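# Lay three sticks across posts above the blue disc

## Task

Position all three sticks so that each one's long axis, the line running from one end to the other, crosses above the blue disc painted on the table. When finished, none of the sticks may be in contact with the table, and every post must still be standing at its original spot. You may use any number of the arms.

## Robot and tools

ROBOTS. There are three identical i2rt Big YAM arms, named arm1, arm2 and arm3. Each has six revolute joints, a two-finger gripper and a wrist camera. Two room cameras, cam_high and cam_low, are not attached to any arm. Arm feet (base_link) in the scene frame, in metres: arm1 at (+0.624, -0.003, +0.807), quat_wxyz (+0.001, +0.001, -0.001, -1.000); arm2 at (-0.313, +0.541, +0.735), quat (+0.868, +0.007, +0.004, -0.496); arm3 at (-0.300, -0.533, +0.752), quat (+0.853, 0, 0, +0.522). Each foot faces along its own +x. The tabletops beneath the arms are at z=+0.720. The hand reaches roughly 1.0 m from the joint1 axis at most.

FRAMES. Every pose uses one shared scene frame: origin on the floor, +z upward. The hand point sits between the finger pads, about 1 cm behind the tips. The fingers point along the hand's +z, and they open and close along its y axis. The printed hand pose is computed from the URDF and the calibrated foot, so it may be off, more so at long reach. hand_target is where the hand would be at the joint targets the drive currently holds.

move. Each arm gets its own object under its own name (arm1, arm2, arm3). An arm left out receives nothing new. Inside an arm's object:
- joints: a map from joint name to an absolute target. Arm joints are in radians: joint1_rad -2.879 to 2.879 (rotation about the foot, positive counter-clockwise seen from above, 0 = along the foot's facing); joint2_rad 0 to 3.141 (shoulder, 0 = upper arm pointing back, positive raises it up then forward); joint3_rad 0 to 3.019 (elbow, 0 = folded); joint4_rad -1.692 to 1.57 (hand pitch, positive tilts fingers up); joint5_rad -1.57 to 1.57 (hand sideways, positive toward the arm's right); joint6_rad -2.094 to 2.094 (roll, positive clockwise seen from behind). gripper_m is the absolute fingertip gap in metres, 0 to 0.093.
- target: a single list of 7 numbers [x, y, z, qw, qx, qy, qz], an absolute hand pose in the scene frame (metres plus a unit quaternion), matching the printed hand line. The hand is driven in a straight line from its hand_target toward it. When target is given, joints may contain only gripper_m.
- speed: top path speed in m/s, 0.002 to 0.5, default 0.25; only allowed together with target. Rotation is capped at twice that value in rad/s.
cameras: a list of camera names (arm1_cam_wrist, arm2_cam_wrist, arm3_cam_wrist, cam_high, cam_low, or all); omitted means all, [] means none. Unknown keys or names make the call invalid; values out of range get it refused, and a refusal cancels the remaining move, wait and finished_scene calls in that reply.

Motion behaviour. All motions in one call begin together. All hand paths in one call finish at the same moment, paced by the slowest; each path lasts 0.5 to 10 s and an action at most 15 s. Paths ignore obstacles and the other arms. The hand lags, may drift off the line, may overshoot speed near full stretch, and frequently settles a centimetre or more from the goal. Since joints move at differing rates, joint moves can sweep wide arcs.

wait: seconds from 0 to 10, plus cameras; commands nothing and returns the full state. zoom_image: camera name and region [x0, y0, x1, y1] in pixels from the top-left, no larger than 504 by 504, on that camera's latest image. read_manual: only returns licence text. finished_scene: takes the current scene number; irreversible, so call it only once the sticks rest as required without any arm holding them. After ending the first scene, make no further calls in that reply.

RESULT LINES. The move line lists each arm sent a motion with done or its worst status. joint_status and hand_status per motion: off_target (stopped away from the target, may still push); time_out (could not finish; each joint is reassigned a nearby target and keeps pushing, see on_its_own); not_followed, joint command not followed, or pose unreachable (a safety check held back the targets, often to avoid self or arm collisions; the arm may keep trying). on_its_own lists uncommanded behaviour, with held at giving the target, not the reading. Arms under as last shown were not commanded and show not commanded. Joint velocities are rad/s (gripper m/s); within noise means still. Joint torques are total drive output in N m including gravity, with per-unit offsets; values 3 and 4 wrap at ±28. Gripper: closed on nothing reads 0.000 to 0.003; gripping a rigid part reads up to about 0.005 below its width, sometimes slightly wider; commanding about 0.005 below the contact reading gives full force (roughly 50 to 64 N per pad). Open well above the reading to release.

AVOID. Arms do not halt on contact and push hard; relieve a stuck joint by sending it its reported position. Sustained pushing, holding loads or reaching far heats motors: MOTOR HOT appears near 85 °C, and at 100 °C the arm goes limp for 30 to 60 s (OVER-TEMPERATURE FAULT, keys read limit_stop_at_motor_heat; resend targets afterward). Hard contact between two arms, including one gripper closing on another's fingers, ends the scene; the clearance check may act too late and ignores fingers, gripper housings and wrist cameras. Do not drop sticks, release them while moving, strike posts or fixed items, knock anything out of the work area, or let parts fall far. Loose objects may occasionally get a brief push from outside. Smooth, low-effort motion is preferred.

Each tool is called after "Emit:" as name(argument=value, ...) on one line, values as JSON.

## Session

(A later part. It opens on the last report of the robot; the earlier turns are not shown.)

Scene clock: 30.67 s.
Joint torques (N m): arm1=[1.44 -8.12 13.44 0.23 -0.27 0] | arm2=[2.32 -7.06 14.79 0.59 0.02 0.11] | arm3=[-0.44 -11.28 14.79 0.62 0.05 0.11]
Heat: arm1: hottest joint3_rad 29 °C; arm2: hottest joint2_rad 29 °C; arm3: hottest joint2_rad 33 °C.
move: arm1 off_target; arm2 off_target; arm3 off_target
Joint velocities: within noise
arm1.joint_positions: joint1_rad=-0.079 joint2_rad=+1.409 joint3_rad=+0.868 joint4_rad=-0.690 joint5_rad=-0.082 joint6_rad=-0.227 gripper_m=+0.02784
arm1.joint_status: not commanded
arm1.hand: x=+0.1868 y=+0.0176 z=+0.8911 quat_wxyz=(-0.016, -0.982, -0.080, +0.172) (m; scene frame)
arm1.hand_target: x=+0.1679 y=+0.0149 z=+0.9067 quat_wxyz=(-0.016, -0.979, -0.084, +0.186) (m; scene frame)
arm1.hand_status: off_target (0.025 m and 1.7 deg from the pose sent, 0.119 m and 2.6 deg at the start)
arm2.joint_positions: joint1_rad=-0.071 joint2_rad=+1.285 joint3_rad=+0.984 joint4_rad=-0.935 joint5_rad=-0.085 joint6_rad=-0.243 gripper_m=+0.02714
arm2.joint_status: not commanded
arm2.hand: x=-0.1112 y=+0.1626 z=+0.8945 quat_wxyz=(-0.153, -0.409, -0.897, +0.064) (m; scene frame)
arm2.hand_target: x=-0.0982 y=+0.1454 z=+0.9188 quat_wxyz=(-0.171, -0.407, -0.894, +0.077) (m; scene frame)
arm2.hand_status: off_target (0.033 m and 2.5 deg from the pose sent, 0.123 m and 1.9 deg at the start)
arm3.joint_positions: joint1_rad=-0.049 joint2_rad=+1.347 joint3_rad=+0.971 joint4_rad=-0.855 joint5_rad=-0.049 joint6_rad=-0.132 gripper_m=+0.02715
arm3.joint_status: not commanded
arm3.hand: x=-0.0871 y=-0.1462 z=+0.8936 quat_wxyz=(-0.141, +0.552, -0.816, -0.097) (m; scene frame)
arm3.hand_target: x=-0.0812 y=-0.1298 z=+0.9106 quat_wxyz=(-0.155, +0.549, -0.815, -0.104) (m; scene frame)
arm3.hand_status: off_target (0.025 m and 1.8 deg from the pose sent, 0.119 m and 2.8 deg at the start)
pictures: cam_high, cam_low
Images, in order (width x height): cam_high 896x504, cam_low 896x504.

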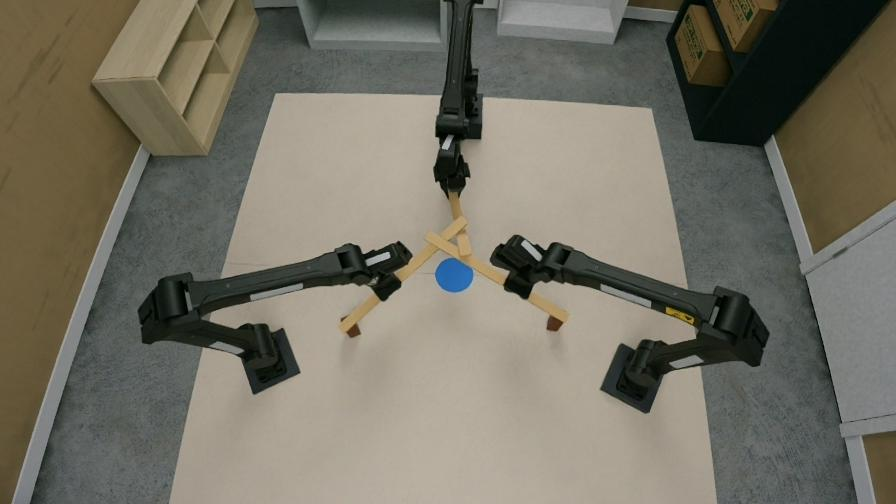

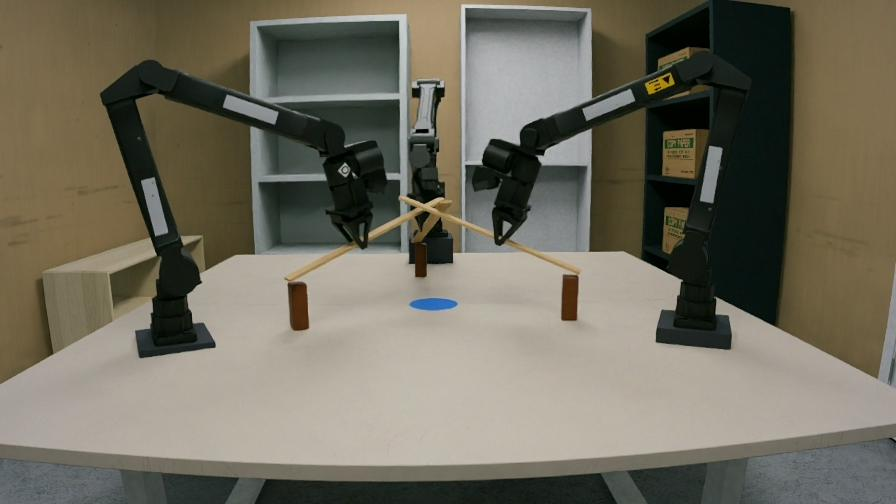

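Emit:
move(arm1={"target":[0.1615,0.011,0.8685,0.0089,0.9909,0.0849,-0.1041],"speed":0.07}, arm2={"target":[-0.0955,0.1417,0.8805,0.0951,0.4116,0.9053,-0.0433],"speed":0.07}, arm3={"target":[-0.0812,-0.1223,0.8725,-0.0867,0.5554,-0.8249,-0.0584],"speed":0.07}, cameras=["cam_high","cam_low"])

Emit:
zoom_image(camera="cam_high", region=[410, 190, 500, 290])

Emit:
zoom_image(camera="cam_high", region=[520, 270, 600, 350])

Emit:
zoom_image(camera="cam_high", region=[310, 270, 390, 350])

Emit:
zoom_image(camera="cam_low", region=[270, 180, 600, 340])

Scene clock: 37.17 s.
Joint torques (N m): arm1=[1.73 -10.17 12.89 -0.12 -0.01 0.06] | arm2=[2.43 -8.59 14.48 0.25 0.05 0.1] | arm3=[-0.73 -13.57 14.28 0.28 0.08 0.11]
Heat: arm1: hottest joint3_rad 31 °C; arm2: hottest joint3_rad 30 °C; arm3: hottest joint2_rad 33 °C.
move: arm1 off_target; arm2 off_target; arm3 off_target
Joint velocities: within noise
arm1.joint_positions: joint1_rad=-0.055 joint2_rad=+1.554 joint3_rad=+0.950 joint4_rad=-0.790 joint5_rad=-0.044 joint6_rad=-0.220 gripper_m=+0.02784
arm1.joint_status: not commanded
arm1.hand: x=+0.1829 y=+0.0135 z=+0.8554 quat_wxyz=(-0.011, -0.992, -0.085, +0.090) (m; scene frame)
arm1.hand_target: x=+0.1624 y=+0.0109 z=+0.8689 quat_wxyz=(-0.009, -0.991, -0.085, +0.104) (m; scene frame)
arm1.hand_status: off_target (0.025 m and 1.7 deg from the pose sent, 0.035 m and 7.9 deg at the start)
arm2.joint_positions: joint1_rad=-0.055 joint2_rad=+1.415 joint3_rad=+1.035 joint4_rad=-1.021 joint5_rad=-0.042 joint6_rad=-0.236 gripper_m=+0.02714
arm2.joint_status: not commanded
arm2.hand: x=-0.1113 y=+0.1627 z=+0.8577 quat_wxyz=(-0.076, -0.413, -0.907, +0.029) (m; scene frame)
arm2.hand_target: x=-0.0962 y=+0.1432 z=+0.8809 quat_wxyz=(-0.096, -0.412, -0.905, +0.043) (m; scene frame)
arm2.hand_status: off_target (0.035 m and 2.7 deg from the pose sent, 0.030 m and 7.1 deg at the start)
arm3.joint_positions: joint1_rad=-0.031 joint2_rad=+1.489 joint3_rad=+1.043 joint4_rad=-0.951 joint5_rad=-0.025 joint6_rad=-0.122 gripper_m=+0.02715
arm3.joint_status: not commanded
arm3.hand: x=-0.0882 y=-0.1409 z=+0.8568 quat_wxyz=(-0.072, +0.559, -0.825, -0.051) (m; scene frame)
arm3.hand_target: x=-0.0817 y=-0.1231 z=+0.8727 quat_wxyz=(-0.087, +0.555, -0.825, -0.059) (m; scene frame)
arm3.hand_status: off_target (0.025 m and 2.0 deg from the pose sent, 0.032 m and 7.7 deg at the start)
pictures: cam_high, cam_low
Images, in order (width x height): cam_high 896x504, cam_low 896x504.

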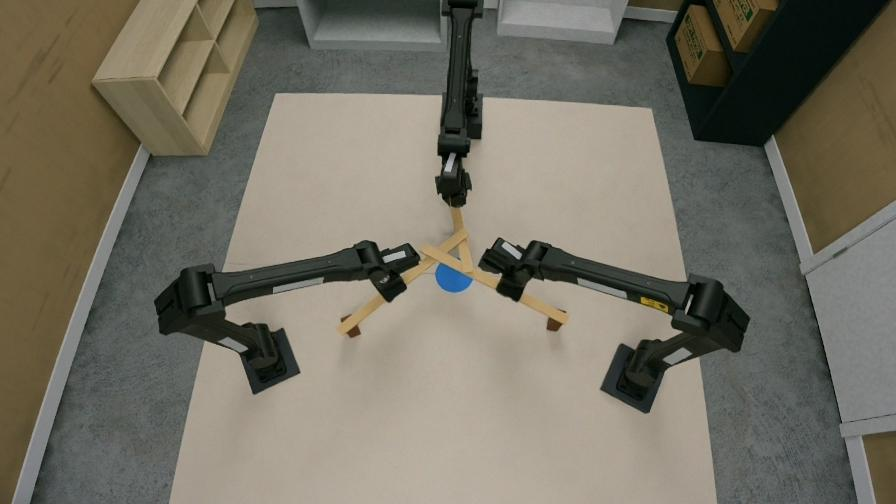

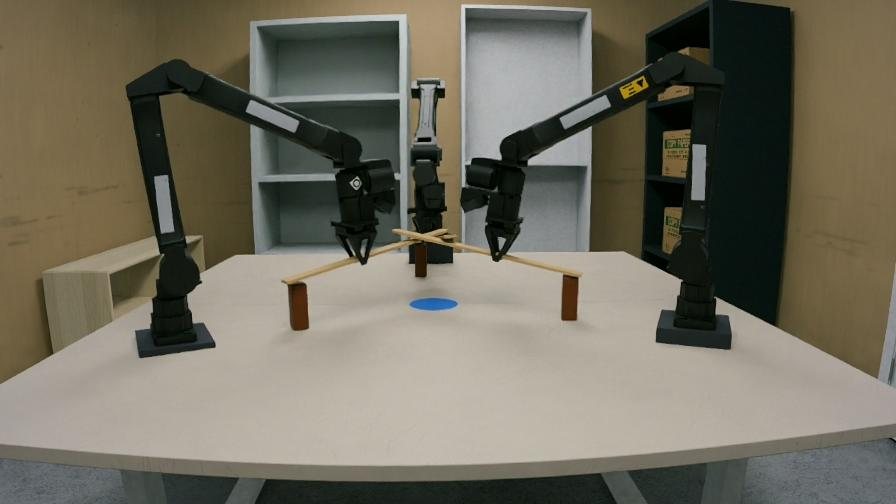

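Scaled by 5.040 from the camera's 896x504 image, which has a finer 1280x720 frame.

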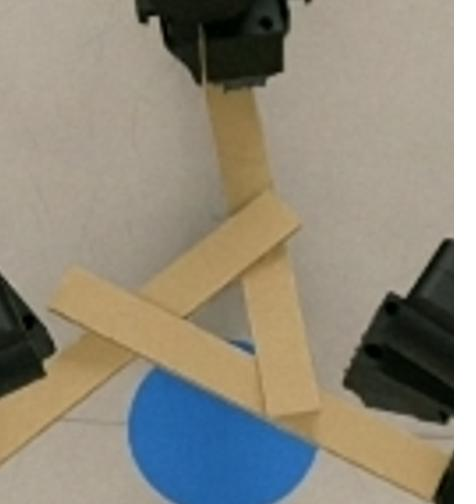

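Scaled by 6.300 from the camera's 896x504 image, which has a finer 1280x720 frame.

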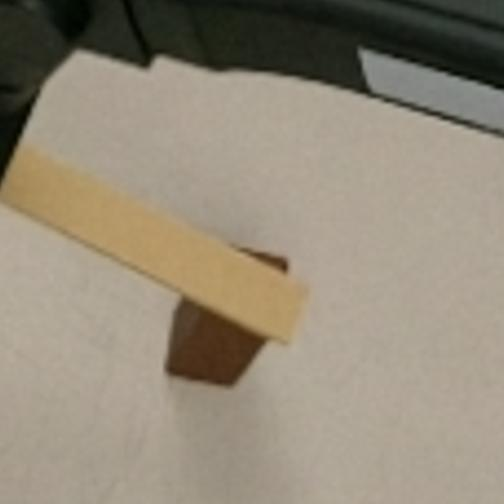

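Scaled by 6.300 from the camera's 896x504 image, which has a finer 1280x720 frame.

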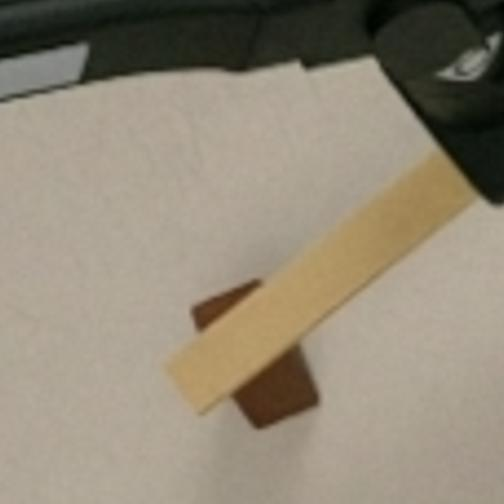

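Scaled by 1.527 from the camera's 896x504 image, which has a finer 1280x720 frame.

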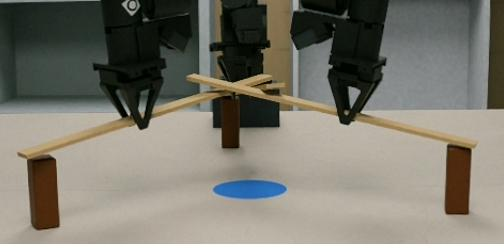

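Emit:
move(arm1={"target":[0.1515,0.0093,0.8505,0.0056,0.9943,0.0852,-0.0652],"speed":0.04}, arm2={"target":[-0.0923,0.1379,0.8625,0.0595,0.413,0.9084,-0.0271],"speed":0.04}, arm3={"target":[-0.0812,-0.1223,0.8545,-0.0542,0.5573,-0.8278,-0.0365],"speed":0.04}, cameras=["cam_high","cam_low"])

Emit:
zoom_image(camera="cam_high", region=[410, 190, 500, 290])

Emit:
zoom_image(camera="cam_low", region=[270, 180, 600, 340])

Emit:
zoom_image(camera="cam_high", region=[310, 270, 390, 350])

Emit:
zoom_image(camera="cam_high", region=[520, 270, 600, 350])

Scene clock: 42.10 s.
Joint torques (N m): arm1=[1.73 -8.64 13.03 0.4 0.04 0.1] | arm2=[2.78 -8.41 14.61 0.09 0.11 0.13] | arm3=[-0.62 -13.1 14.46 0.2 0.16 0.13]
Heat: arm1: hottest joint3_rad 31 °C; arm2: hottest joint3_rad 32 °C; arm3: hottest joint2_rad 33 °C.
move: arm1 off_target; arm2 off_target; arm3 off_target
Joint velocities: within noise
arm1.joint_positions: joint1_rad=-0.045 joint2_rad=+1.623 joint3_rad=+1.011 joint4_rad=-0.856 joint5_rad=-0.026 joint6_rad=-0.215 gripper_m=+0.02784
arm1.joint_status: not commanded
arm1.hand: x=+0.1772 y=+0.0126 z=+0.8451 quat_wxyz=(-0.008, -0.995, -0.086, +0.052) (m; scene frame)
arm1.hand_target: x=+0.1527 y=+0.0092 z=+0.8510 quat_wxyz=(-0.006, -0.994, -0.085, +0.066) (m; scene frame)
arm1.hand_status: off_target (0.026 m and 1.6 deg from the pose sent, 0.032 m and 2.9 deg at the start)
arm2.joint_positions: joint1_rad=-0.049 joint2_rad=+1.477 joint3_rad=+1.069 joint4_rad=-1.062 joint5_rad=-0.024 joint6_rad=-0.231 gripper_m=+0.02714
arm2.joint_status: not commanded
arm2.hand: x=-0.1104 y=+0.1602 z=+0.8439 quat_wxyz=(-0.044, -0.414, -0.909, +0.014) (m; scene frame)
arm2.hand_target: x=-0.0930 y=+0.1394 z=+0.8630 quat_wxyz=(-0.060, -0.413, -0.908, +0.027) (m; scene frame)
arm2.hand_status: off_target (0.034 m and 2.3 deg from the pose sent, 0.032 m and 1.9 deg at the start)
arm3.joint_positions: joint1_rad=-0.027 joint2_rad=+1.542 joint3_rad=+1.069 joint4_rad=-1.000 joint5_rad=-0.018 joint6_rad=-0.121 gripper_m=+0.02715
arm3.joint_status: not commanded
arm3.hand: x=-0.0902 y=-0.1433 z=+0.8427 quat_wxyz=(-0.039, +0.561, -0.826, -0.030) (m; scene frame)
arm3.hand_target: x=-0.0818 y=-0.1231 z=+0.8549 quat_wxyz=(-0.054, +0.557, -0.828, -0.037) (m; scene frame)
arm3.hand_status: off_target (0.026 m and 1.9 deg from the pose sent, 0.020 m and 2.6 deg at the start)
pictures: cam_high, cam_low
Images, in order (width x height): cam_high 896x504, cam_low 896x504.

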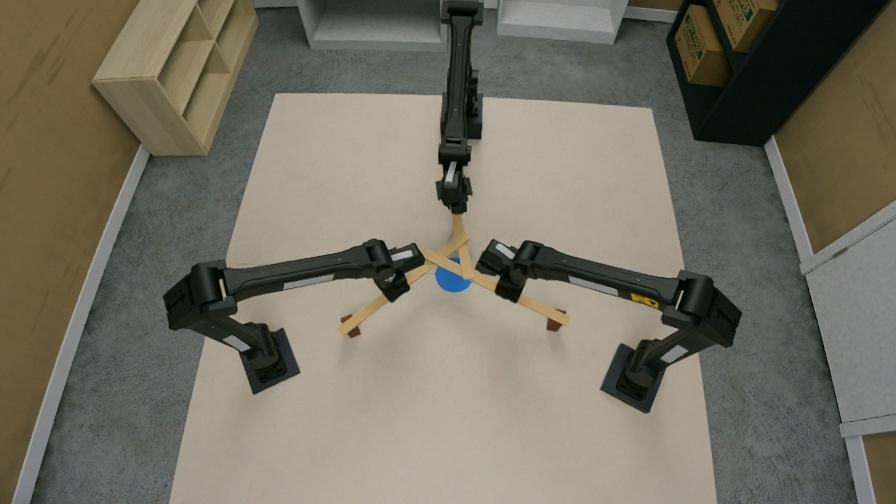

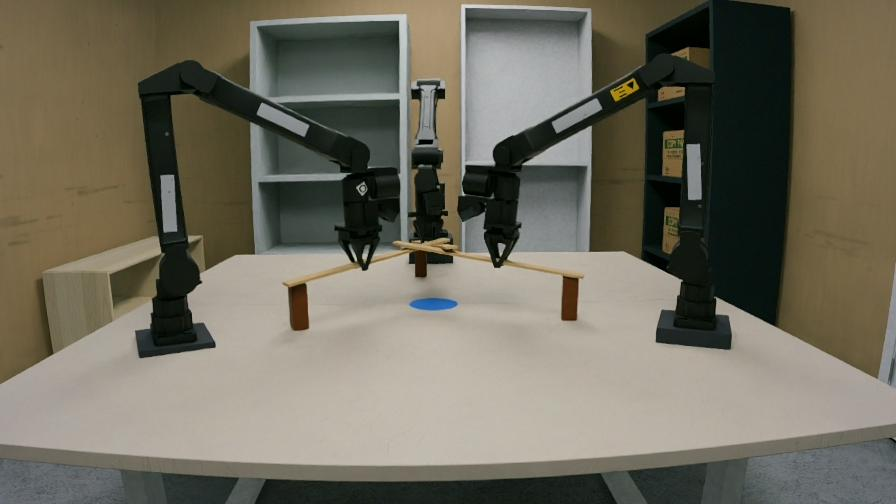

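Scaled by 5.040 from the camera's 896x504 image, which has a finer 1280x720 frame.

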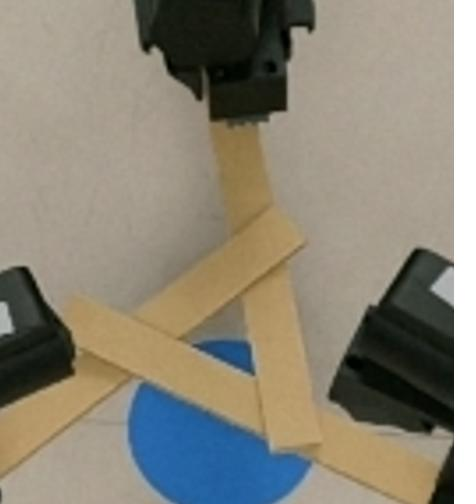

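Scaled by 1.527 from the camera's 896x504 image, which has a finer 1280x720 frame.

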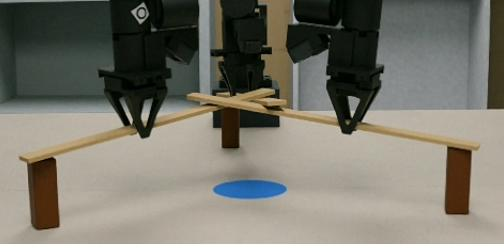

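Scaled by 6.300 from the camera's 896x504 image, which has a finer 1280x720 frame.

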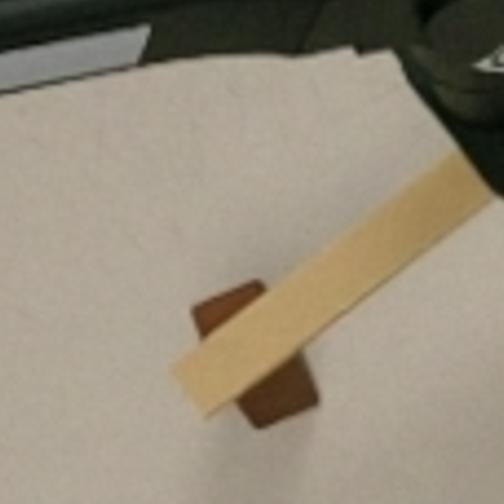

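Scaled by 6.300 from the camera's 896x504 image, which has a finer 1280x720 frame.

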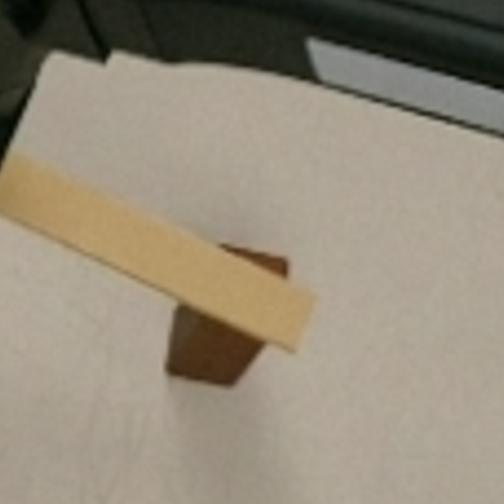

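Emit:
move(arm1={"target":[0.168,0.0115,0.842,0.0037,0.9954,0.0853,-0.0435],"speed":0.03}, arm2={"target":[-0.1084,0.1572,0.841,0.0397,0.4135,0.9094,-0.0181],"speed":0.03}, arm3={"target":[-0.0882,-0.1403,0.84,-0.0362,0.558,-0.8287,-0.0244],"speed":0.03}, cameras=["cam_high","cam_low"])

Emit:
zoom_image(camera="cam_high", region=[410, 190, 500, 290])

Emit:
zoom_image(camera="cam_low", region=[270, 180, 600, 340])

Scene clock: 44.90 s.
Joint torques (N m): arm1=[2.08 -8.41 11.02 -0.1 0.12 0.08] | arm2=[2.02 -9.11 9.22 0.76 0.28 0.04] | arm3=[-1.08 -13.22 10.61 0.1 0.21 0.07]
Heat: arm1: hottest joint3_rad 32 °C; arm2: hottest joint3_rad 33 °C; arm3: hottest joint2_rad 33 °C.
move: arm1 off_target; arm2 done; arm3 done
Joint velocities: within noise
arm1.joint_positions: joint1_rad=-0.045 joint2_rad=+1.623 joint3_rad=+1.011 joint4_rad=-0.860 joint5_rad=-0.021 joint6_rad=-0.215 gripper_m=+0.02784
arm1.joint_status: not commanded
arm1.hand: x=+0.1783 y=+0.0133 z=+0.8448 quat_wxyz=(-0.005, -0.995, -0.086, +0.049) (m; scene frame)
arm1.hand_target: x=+0.1684 y=+0.0115 z=+0.8419 quat_wxyz=(-0.004, -0.995, -0.085, +0.044) (m; scene frame)
arm1.hand_status: off_target (0.011 m and 0.7 deg from the pose sent, 0.010 m and 1.1 deg at the start)
arm2.joint_positions: joint1_rad=-0.049 joint2_rad=+1.477 joint3_rad=+1.069 joint4_rad=-1.061 joint5_rad=-0.018 joint6_rad=-0.231 gripper_m=+0.02714
arm2.joint_status: not commanded
arm2.hand: x=-0.1111 y=+0.1596 z=+0.8439 quat_wxyz=(-0.043, -0.414, -0.909, +0.016) (m; scene frame)
arm2.hand_target: x=-0.1084 y=+0.1572 z=+0.8411 quat_wxyz=(-0.040, -0.414, -0.909, +0.018) (m; scene frame)
arm2.hand_status: done (0.005 m and 0.4 deg from the pose sent, 0.005 m and 0.7 deg at the start)
arm3.joint_positions: joint1_rad=-0.027 joint2_rad=+1.542 joint3_rad=+1.069 joint4_rad=-1.000 joint5_rad=-0.015 joint6_rad=-0.121 gripper_m=+0.02715
arm3.joint_status: not commanded
arm3.hand: x=-0.0897 y=-0.1436 z=+0.8426 quat_wxyz=(-0.040, +0.561, -0.827, -0.029) (m; scene frame)
arm3.hand_target: x=-0.0883 y=-0.1403 z=+0.8400 quat_wxyz=(-0.036, +0.558, -0.829, -0.025) (m; scene frame)
arm3.hand_status: done (0.004 m and 0.8 deg from the pose sent, 0.004 m and 0.9 deg at the start)
pictures: cam_high, cam_low
Images, in order (width x height): cam_high 896x504, cam_low 896x504.

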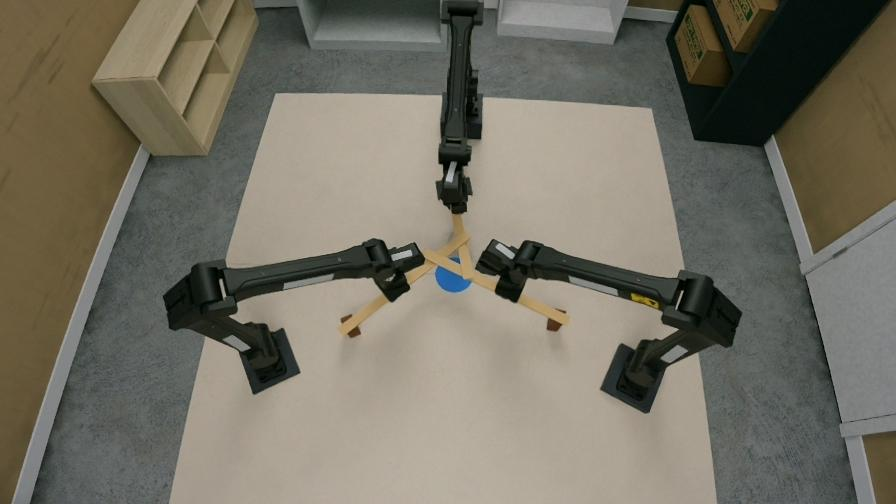

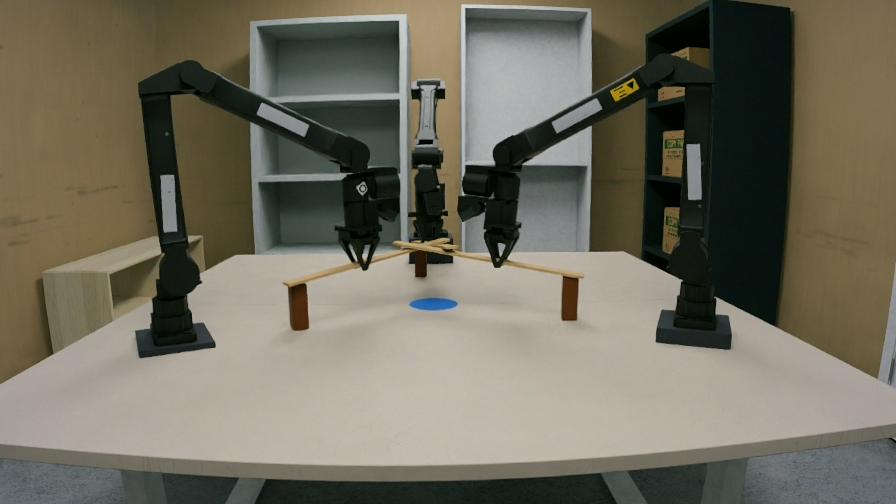

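Scaled by 5.040 from the camera's 896x504 image, which has a finer 1280x720 frame.

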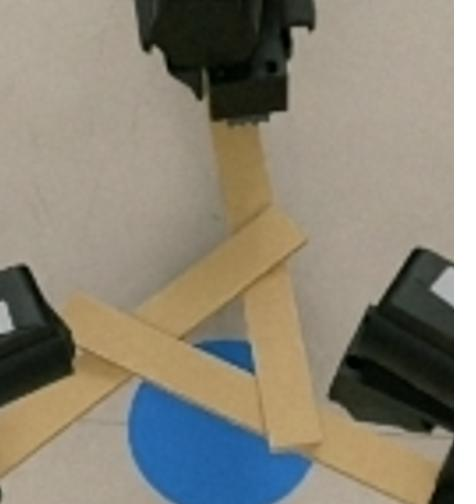

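Scaled by 1.527 from the camera's 896x504 image, which has a finer 1280x720 frame.

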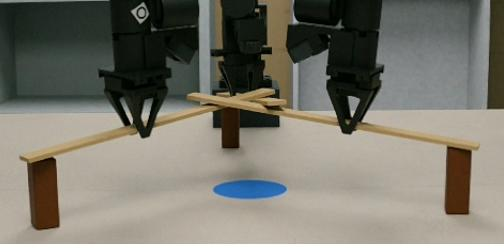

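Emit:
move(arm1={"target":[0.1425,0.0075,0.855,0.0056,0.9943,0.0852,-0.0652],"speed":0.05}, cameras=[])

Emit:
zoom_image(camera="cam_high", region=[410, 190, 500, 290])

Scene clock: 46.80 s.
Joint torques (N m): arm1=[2.26 -9.47 14 0.44 -0.24 0.11] | arm2=[2.02 -9.11 9.24 0.76 0.06 0.04] | arm3=[-1.49 -13.22 10.56 0.4 0.22 0.08]
Heat: arm1: hottest joint3_rad 32 °C; arm2: hottest joint3_rad 33 °C; arm3: hottest joint2_rad 34 °C.
move: arm1 off_target
Joint velocities: within noise
arm1.joint_positions: joint1_rad=-0.041 joint2_rad=+1.635 joint3_rad=+1.029 joint4_rad=-0.878 joint5_rad=-0.021 joint6_rad=-0.214 gripper_m=+0.02784
arm1.joint_status: not commanded
arm1.hand: x=+0.1751 y=+0.0119 z=+0.8455 quat_wxyz=(-0.006, -0.995, -0.088, +0.044) (m; scene frame)
arm1.hand_target: x=+0.1443 y=+0.0073 z=+0.8559 quat_wxyz=(-0.006, -0.994, -0.085, +0.066) (m; scene frame)
arm1.hand_status: off_target (0.034 m and 2.5 deg from the pose sent, 0.038 m and 1.8 deg at the start)
arm2: as last shown
arm2.joint_positions: joint1_rad=-0.049 joint2_rad=+1.477 joint3_rad=+1.069 joint4_rad=-1.061 joint5_rad=-0.013 joint6_rad=-0.231 gripper_m=+0.02714
arm2.hand: x=-0.1120 y=+0.1591 z=+0.8439 quat_wxyz=(-0.041, -0.415, -0.909, +0.018) (m; scene frame)
arm3.joint_positions: joint1_rad=-0.025 joint2_rad=+1.542 joint3_rad=+1.069 joint4_rad=-1.007 joint5_rad=-0.015 joint6_rad=-0.121 gripper_m=+0.02715
arm3.joint_status: not commanded
arm3.hand: x=-0.0912 y=-0.1446 z=+0.8425 quat_wxyz=(-0.037, +0.562, -0.826, -0.027) (m; scene frame)
arm3.hand_target: x=-0.0882 y=-0.1403 z=+0.8400 quat_wxyz=(-0.036, +0.558, -0.829, -0.024) (m; scene frame)
arm3.hand_status: not commanded
pictures: none
No camera images: "cameras" was empty.

Scaled by 5.040 from the camera's 896x504 image, which has a finer 1280x720 frame.

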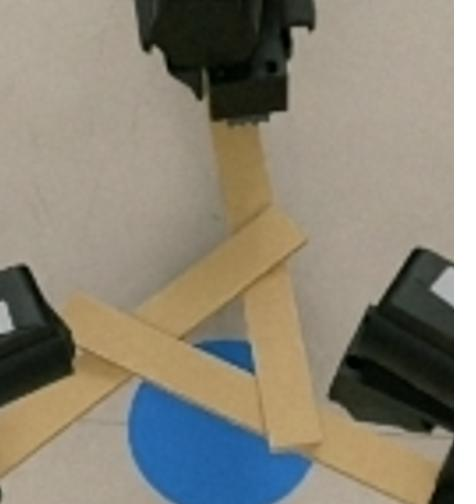

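Emit:
move(arm1={"target":[0.167,0.0115,0.836,0.003,0.9957,0.0853,-0.0348],"speed":0.03}, arm2={"target":[-0.1089,0.1565,0.836,0.0318,0.4136,0.9097,-0.0144],"speed":0.03}, arm3={"target":[-0.0887,-0.1413,0.835,-0.029,0.5582,-0.829,-0.0195],"speed":0.03}, cameras=["arm1_cam_wrist","arm2_cam_wrist","arm3_cam_wrist","cam_high","cam_low"])

Emit:
zoom_image(camera="cam_high", region=[410, 190, 500, 290])

Emit:
zoom_image(camera="cam_low", region=[270, 180, 600, 340])

Emit:
zoom_image(camera="cam_low", region=[370, 210, 480, 280])

Scene clock: 49.23 s.
Joint torques (N m): arm1=[1.85 -8.23 10.26 0.31 0.2 0.09] | arm2=[2.02 -8.35 9.61 0.49 0.11 0.03] | arm3=[-1.14 -11.99 10.73 0.14 0.3 0.1]
Heat: arm1: hottest joint3_rad 32 °C; arm2: hottest joint3_rad 33 °C; arm3: hottest joint2_rad 34 °C.
move: arm1 off_target; arm2 done; arm3 done
Joint velocities: within noise
arm1.joint_positions: joint1_rad=-0.041 joint2_rad=+1.637 joint3_rad=+1.029 joint4_rad=-0.879 joint5_rad=-0.017 joint6_rad=-0.214 gripper_m=+0.02784
arm1.joint_status: not commanded
arm1.hand: x=+0.1757 y=+0.0126 z=+0.8445 quat_wxyz=(-0.004, -0.995, -0.087, +0.042) (m; scene frame)
arm1.hand_target: x=+0.1674 y=+0.0114 z=+0.8361 quat_wxyz=(-0.003, -0.996, -0.085, +0.035) (m; scene frame)
arm1.hand_status: off_target (0.012 m and 0.9 deg from the pose sent, 0.013 m and 1.1 deg at the start)
arm2.joint_positions: joint1_rad=-0.049 joint2_rad=+1.484 joint3_rad=+1.069 joint4_rad=-1.061 joint5_rad=-0.011 joint6_rad=-0.231 gripper_m=+0.02714
arm2.joint_status: not commanded
arm2.hand: x=-0.1124 y=+0.1591 z=+0.8414 quat_wxyz=(-0.038, -0.415, -0.909, +0.017) (m; scene frame)
arm2.hand_target: x=-0.1090 y=+0.1566 z=+0.8360 quat_wxyz=(-0.032, -0.414, -0.910, +0.014) (m; scene frame)
arm2.hand_status: done (0.007 m and 0.8 deg from the pose sent, 0.009 m and 1.1 deg at the start)
arm3.joint_positions: joint1_rad=-0.025 joint2_rad=+1.544 joint3_rad=+1.069 joint4_rad=-1.008 joint5_rad=-0.014 joint6_rad=-0.121 gripper_m=+0.02715
arm3.joint_status: not commanded
arm3.hand: x=-0.0913 y=-0.1449 z=+0.8415 quat_wxyz=(-0.036, +0.562, -0.826, -0.027) (m; scene frame)
arm3.hand_target: x=-0.0887 y=-0.1414 z=+0.8350 quat_wxyz=(-0.029, +0.558, -0.829, -0.020) (m; scene frame)
arm3.hand_status: done (0.008 m and 1.2 deg from the pose sent, 0.009 m and 1.4 deg at the start)
pictures: arm1_cam_wrist, arm2_cam_wrist, arm3_cam_wrist, cam_high, cam_low
Images, in order (width x height): arm1_cam_wrist 672x504, arm2_cam_wrist 672x504, arm3_cam_wrist 672x504, cam_high 896x504, cam_low 896x504.

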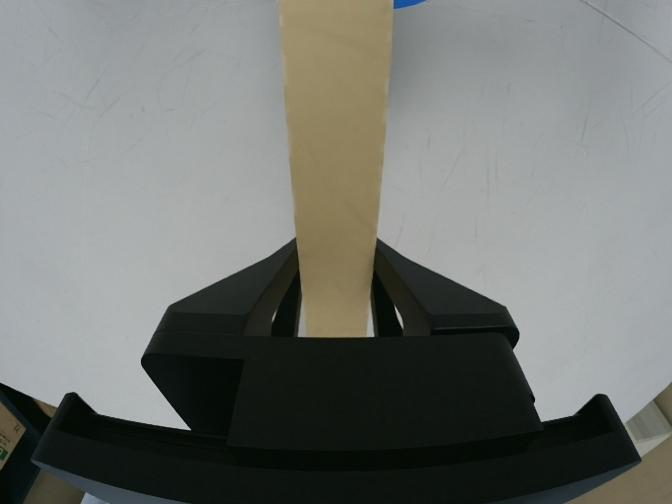

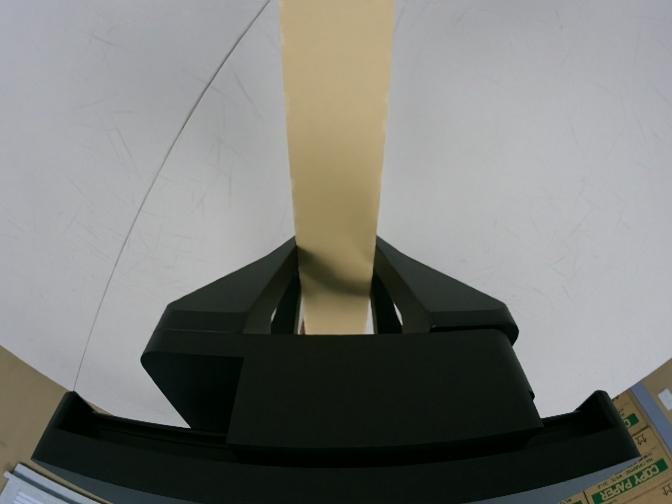

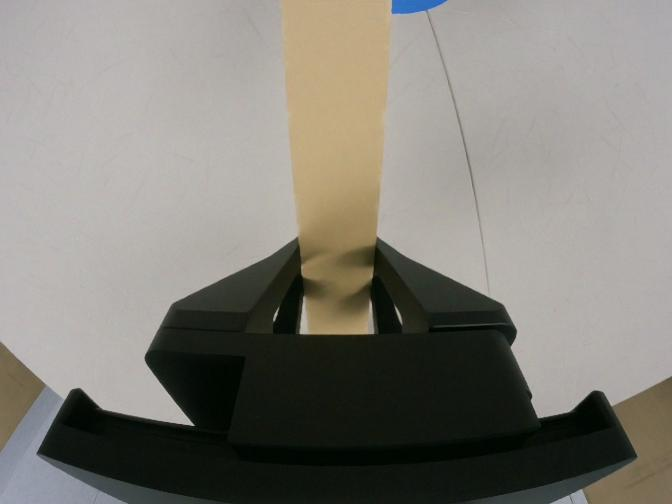

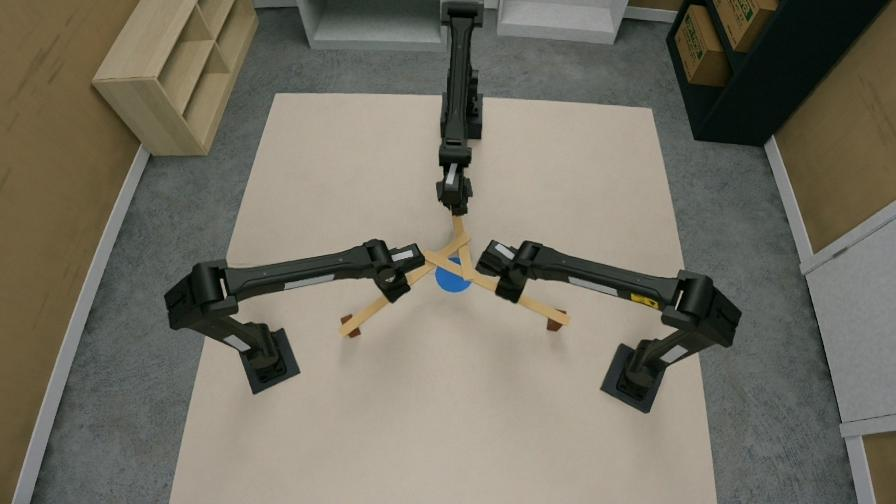

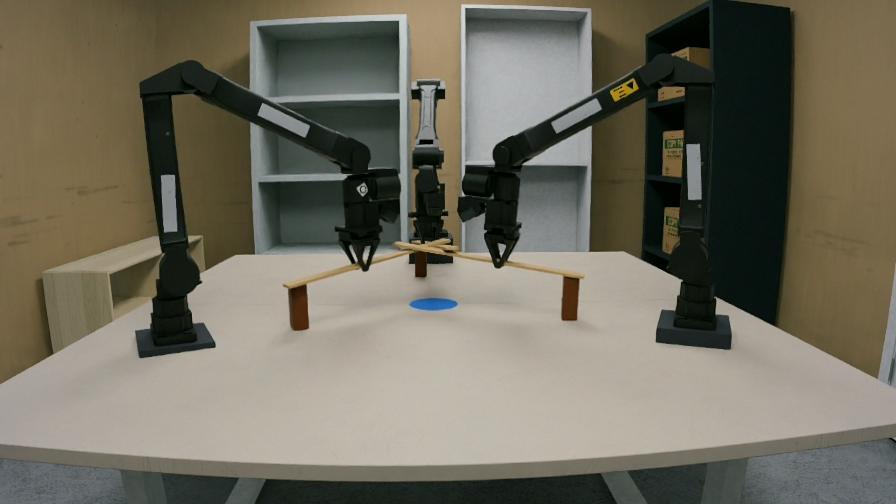

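Scaled by 5.040 from the camera's 896x504 image, which has a finer 1280x720 frame.

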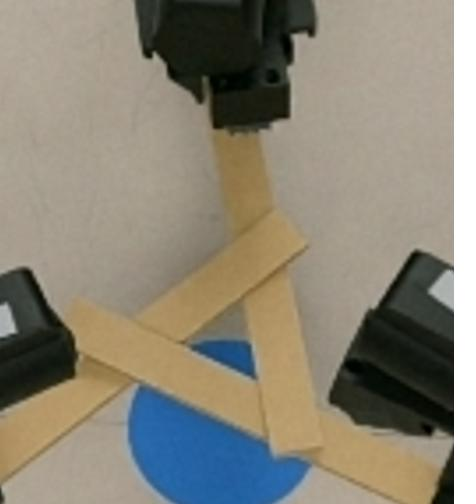

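Scaled by 1.527 from the camera's 896x504 image, which has a finer 1280x720 frame.

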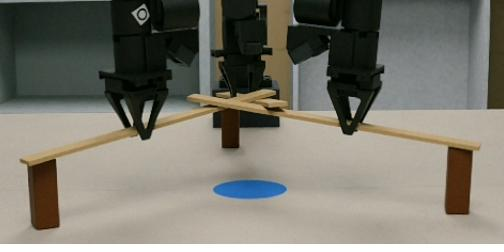

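Scaled by 4.582 from the camera's 896x504 image, which has a finer 1280x720 frame.

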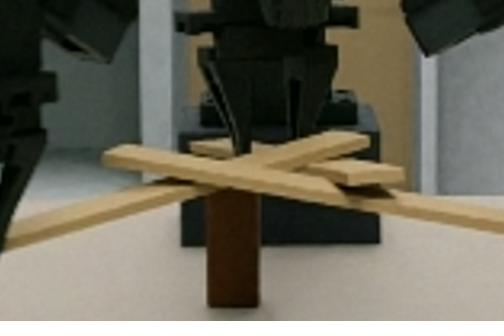

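Emit:
move(arm1={"target":[0.167,0.0115,0.829,0.0033,0.9955,0.0853,-0.0391],"speed":0.03}, arm2={"target":[-0.1089,0.1565,0.830,0.0357,0.4136,0.9096,-0.0162],"speed":0.03}, arm3={"target":[-0.0887,-0.1413,0.829,-0.0326,0.5582,-0.8289,-0.0219],"speed":0.03}, cameras=["cam_high","cam_low"])

Emit:
zoom_image(camera="cam_low", region=[270, 180, 600, 340])

Emit:
zoom_image(camera="cam_low", region=[370, 210, 480, 280])

Scene clock: 51.17 s.
Joint torques (N m): arm1=[1.73 -8.29 9.5 1.39 0.08 0.1] | arm2=[1.9 -8.18 8.44 1.54 0.03 0.04] | arm3=[-1.14 -11.99 9.46 1.09 0.27 0.09]
Heat: arm1: hottest joint3_rad 32 °C; arm2: hottest joint3_rad 33 °C; arm3: hottest joint2_rad 34 °C.
move: arm1 off_target; arm2 off_target; arm3 off_target
Joint velocities: within noise
arm1.joint_positions: joint1_rad=-0.041 joint2_rad=+1.638 joint3_rad=+1.029 joint4_rad=-0.879 joint5_rad=-0.017 joint6_rad=-0.214 gripper_m=+0.02784
arm1.joint_status: not commanded
arm1.hand: x=+0.1757 y=+0.0126 z=+0.8441 quat_wxyz=(-0.004, -0.995, -0.087, +0.041) (m; scene frame)
arm1.hand_target: x=+0.1679 y=+0.0114 z=+0.8293 quat_wxyz=(-0.003, -0.996, -0.085, +0.039) (m; scene frame)
arm1.hand_status: off_target (0.018 m and 0.4 deg from the pose sent, 0.018 m and 0.4 deg at the start)
arm2.joint_positions: joint1_rad=-0.049 joint2_rad=+1.484 joint3_rad=+1.068 joint4_rad=-1.059 joint5_rad=-0.011 joint6_rad=-0.231 gripper_m=+0.02714
arm2.joint_status: not commanded
arm2.hand: x=-0.1123 y=+0.1590 z=+0.8412 quat_wxyz=(-0.038, -0.415, -0.909, +0.018) (m; scene frame)
arm2.hand_target: x=-0.1091 y=+0.1568 z=+0.8302 quat_wxyz=(-0.036, -0.414, -0.910, +0.016) (m; scene frame)
arm2.hand_status: off_target (0.012 m and 0.4 deg from the pose sent, 0.012 m and 0.3 deg at the start)
arm3.joint_positions: joint1_rad=-0.025 joint2_rad=+1.544 joint3_rad=+1.068 joint4_rad=-1.007 joint5_rad=-0.014 joint6_rad=-0.121 gripper_m=+0.02715
arm3.joint_status: not commanded
arm3.hand: x=-0.0913 y=-0.1450 z=+0.8413 quat_wxyz=(-0.036, +0.562, -0.826, -0.027) (m; scene frame)
arm3.hand_target: x=-0.0889 y=-0.1417 z=+0.8292 quat_wxyz=(-0.033, +0.558, -0.829, -0.022) (m; scene frame)
arm3.hand_status: off_target (0.013 m and 0.8 deg from the pose sent, 0.013 m and 0.8 deg at the start)
pictures: cam_high, cam_low
Images, in order (width x height): cam_high 896x504, cam_low 896x504.

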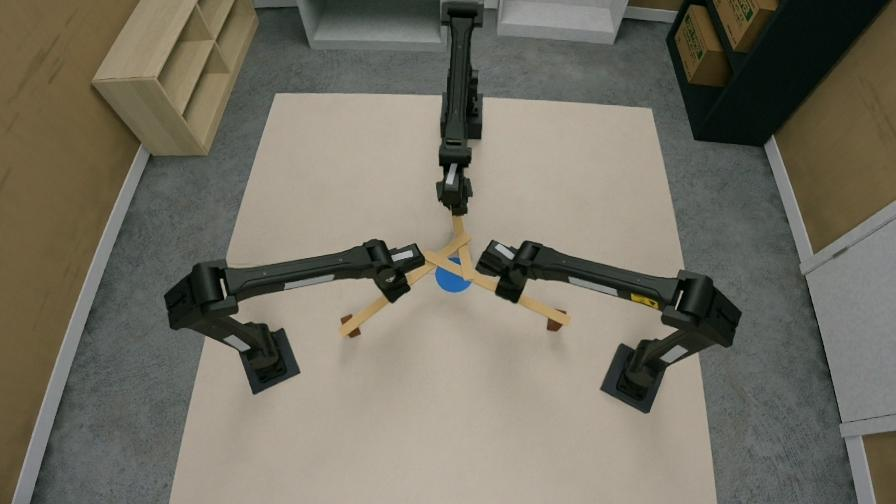

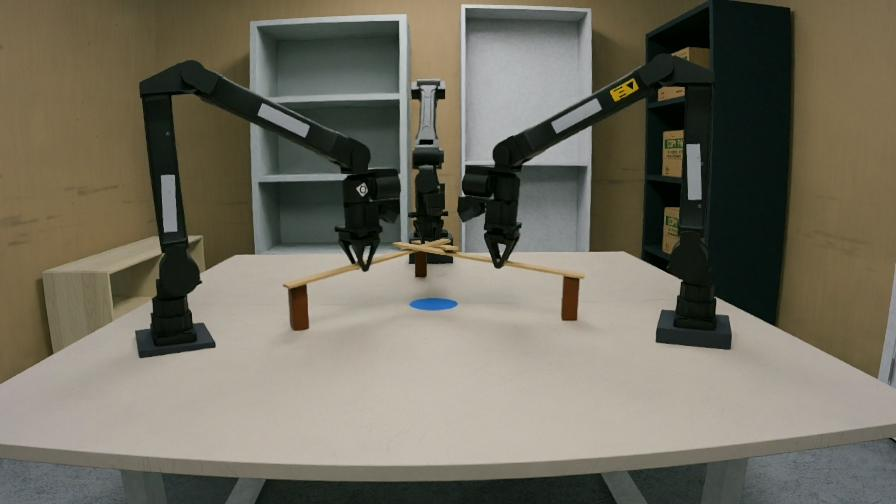

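Scaled by 1.527 from the camera's 896x504 image, which has a finer 1280x720 frame.

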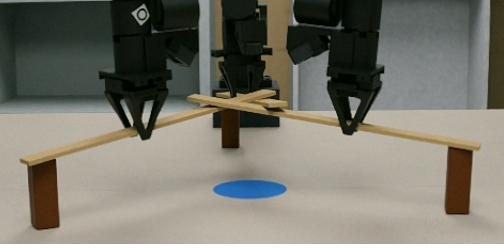

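Scaled by 4.582 from the camera's 896x504 image, which has a finer 1280x720 frame.

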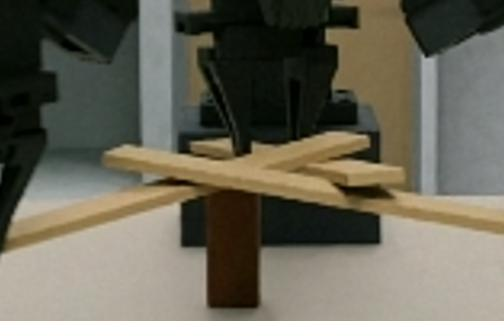

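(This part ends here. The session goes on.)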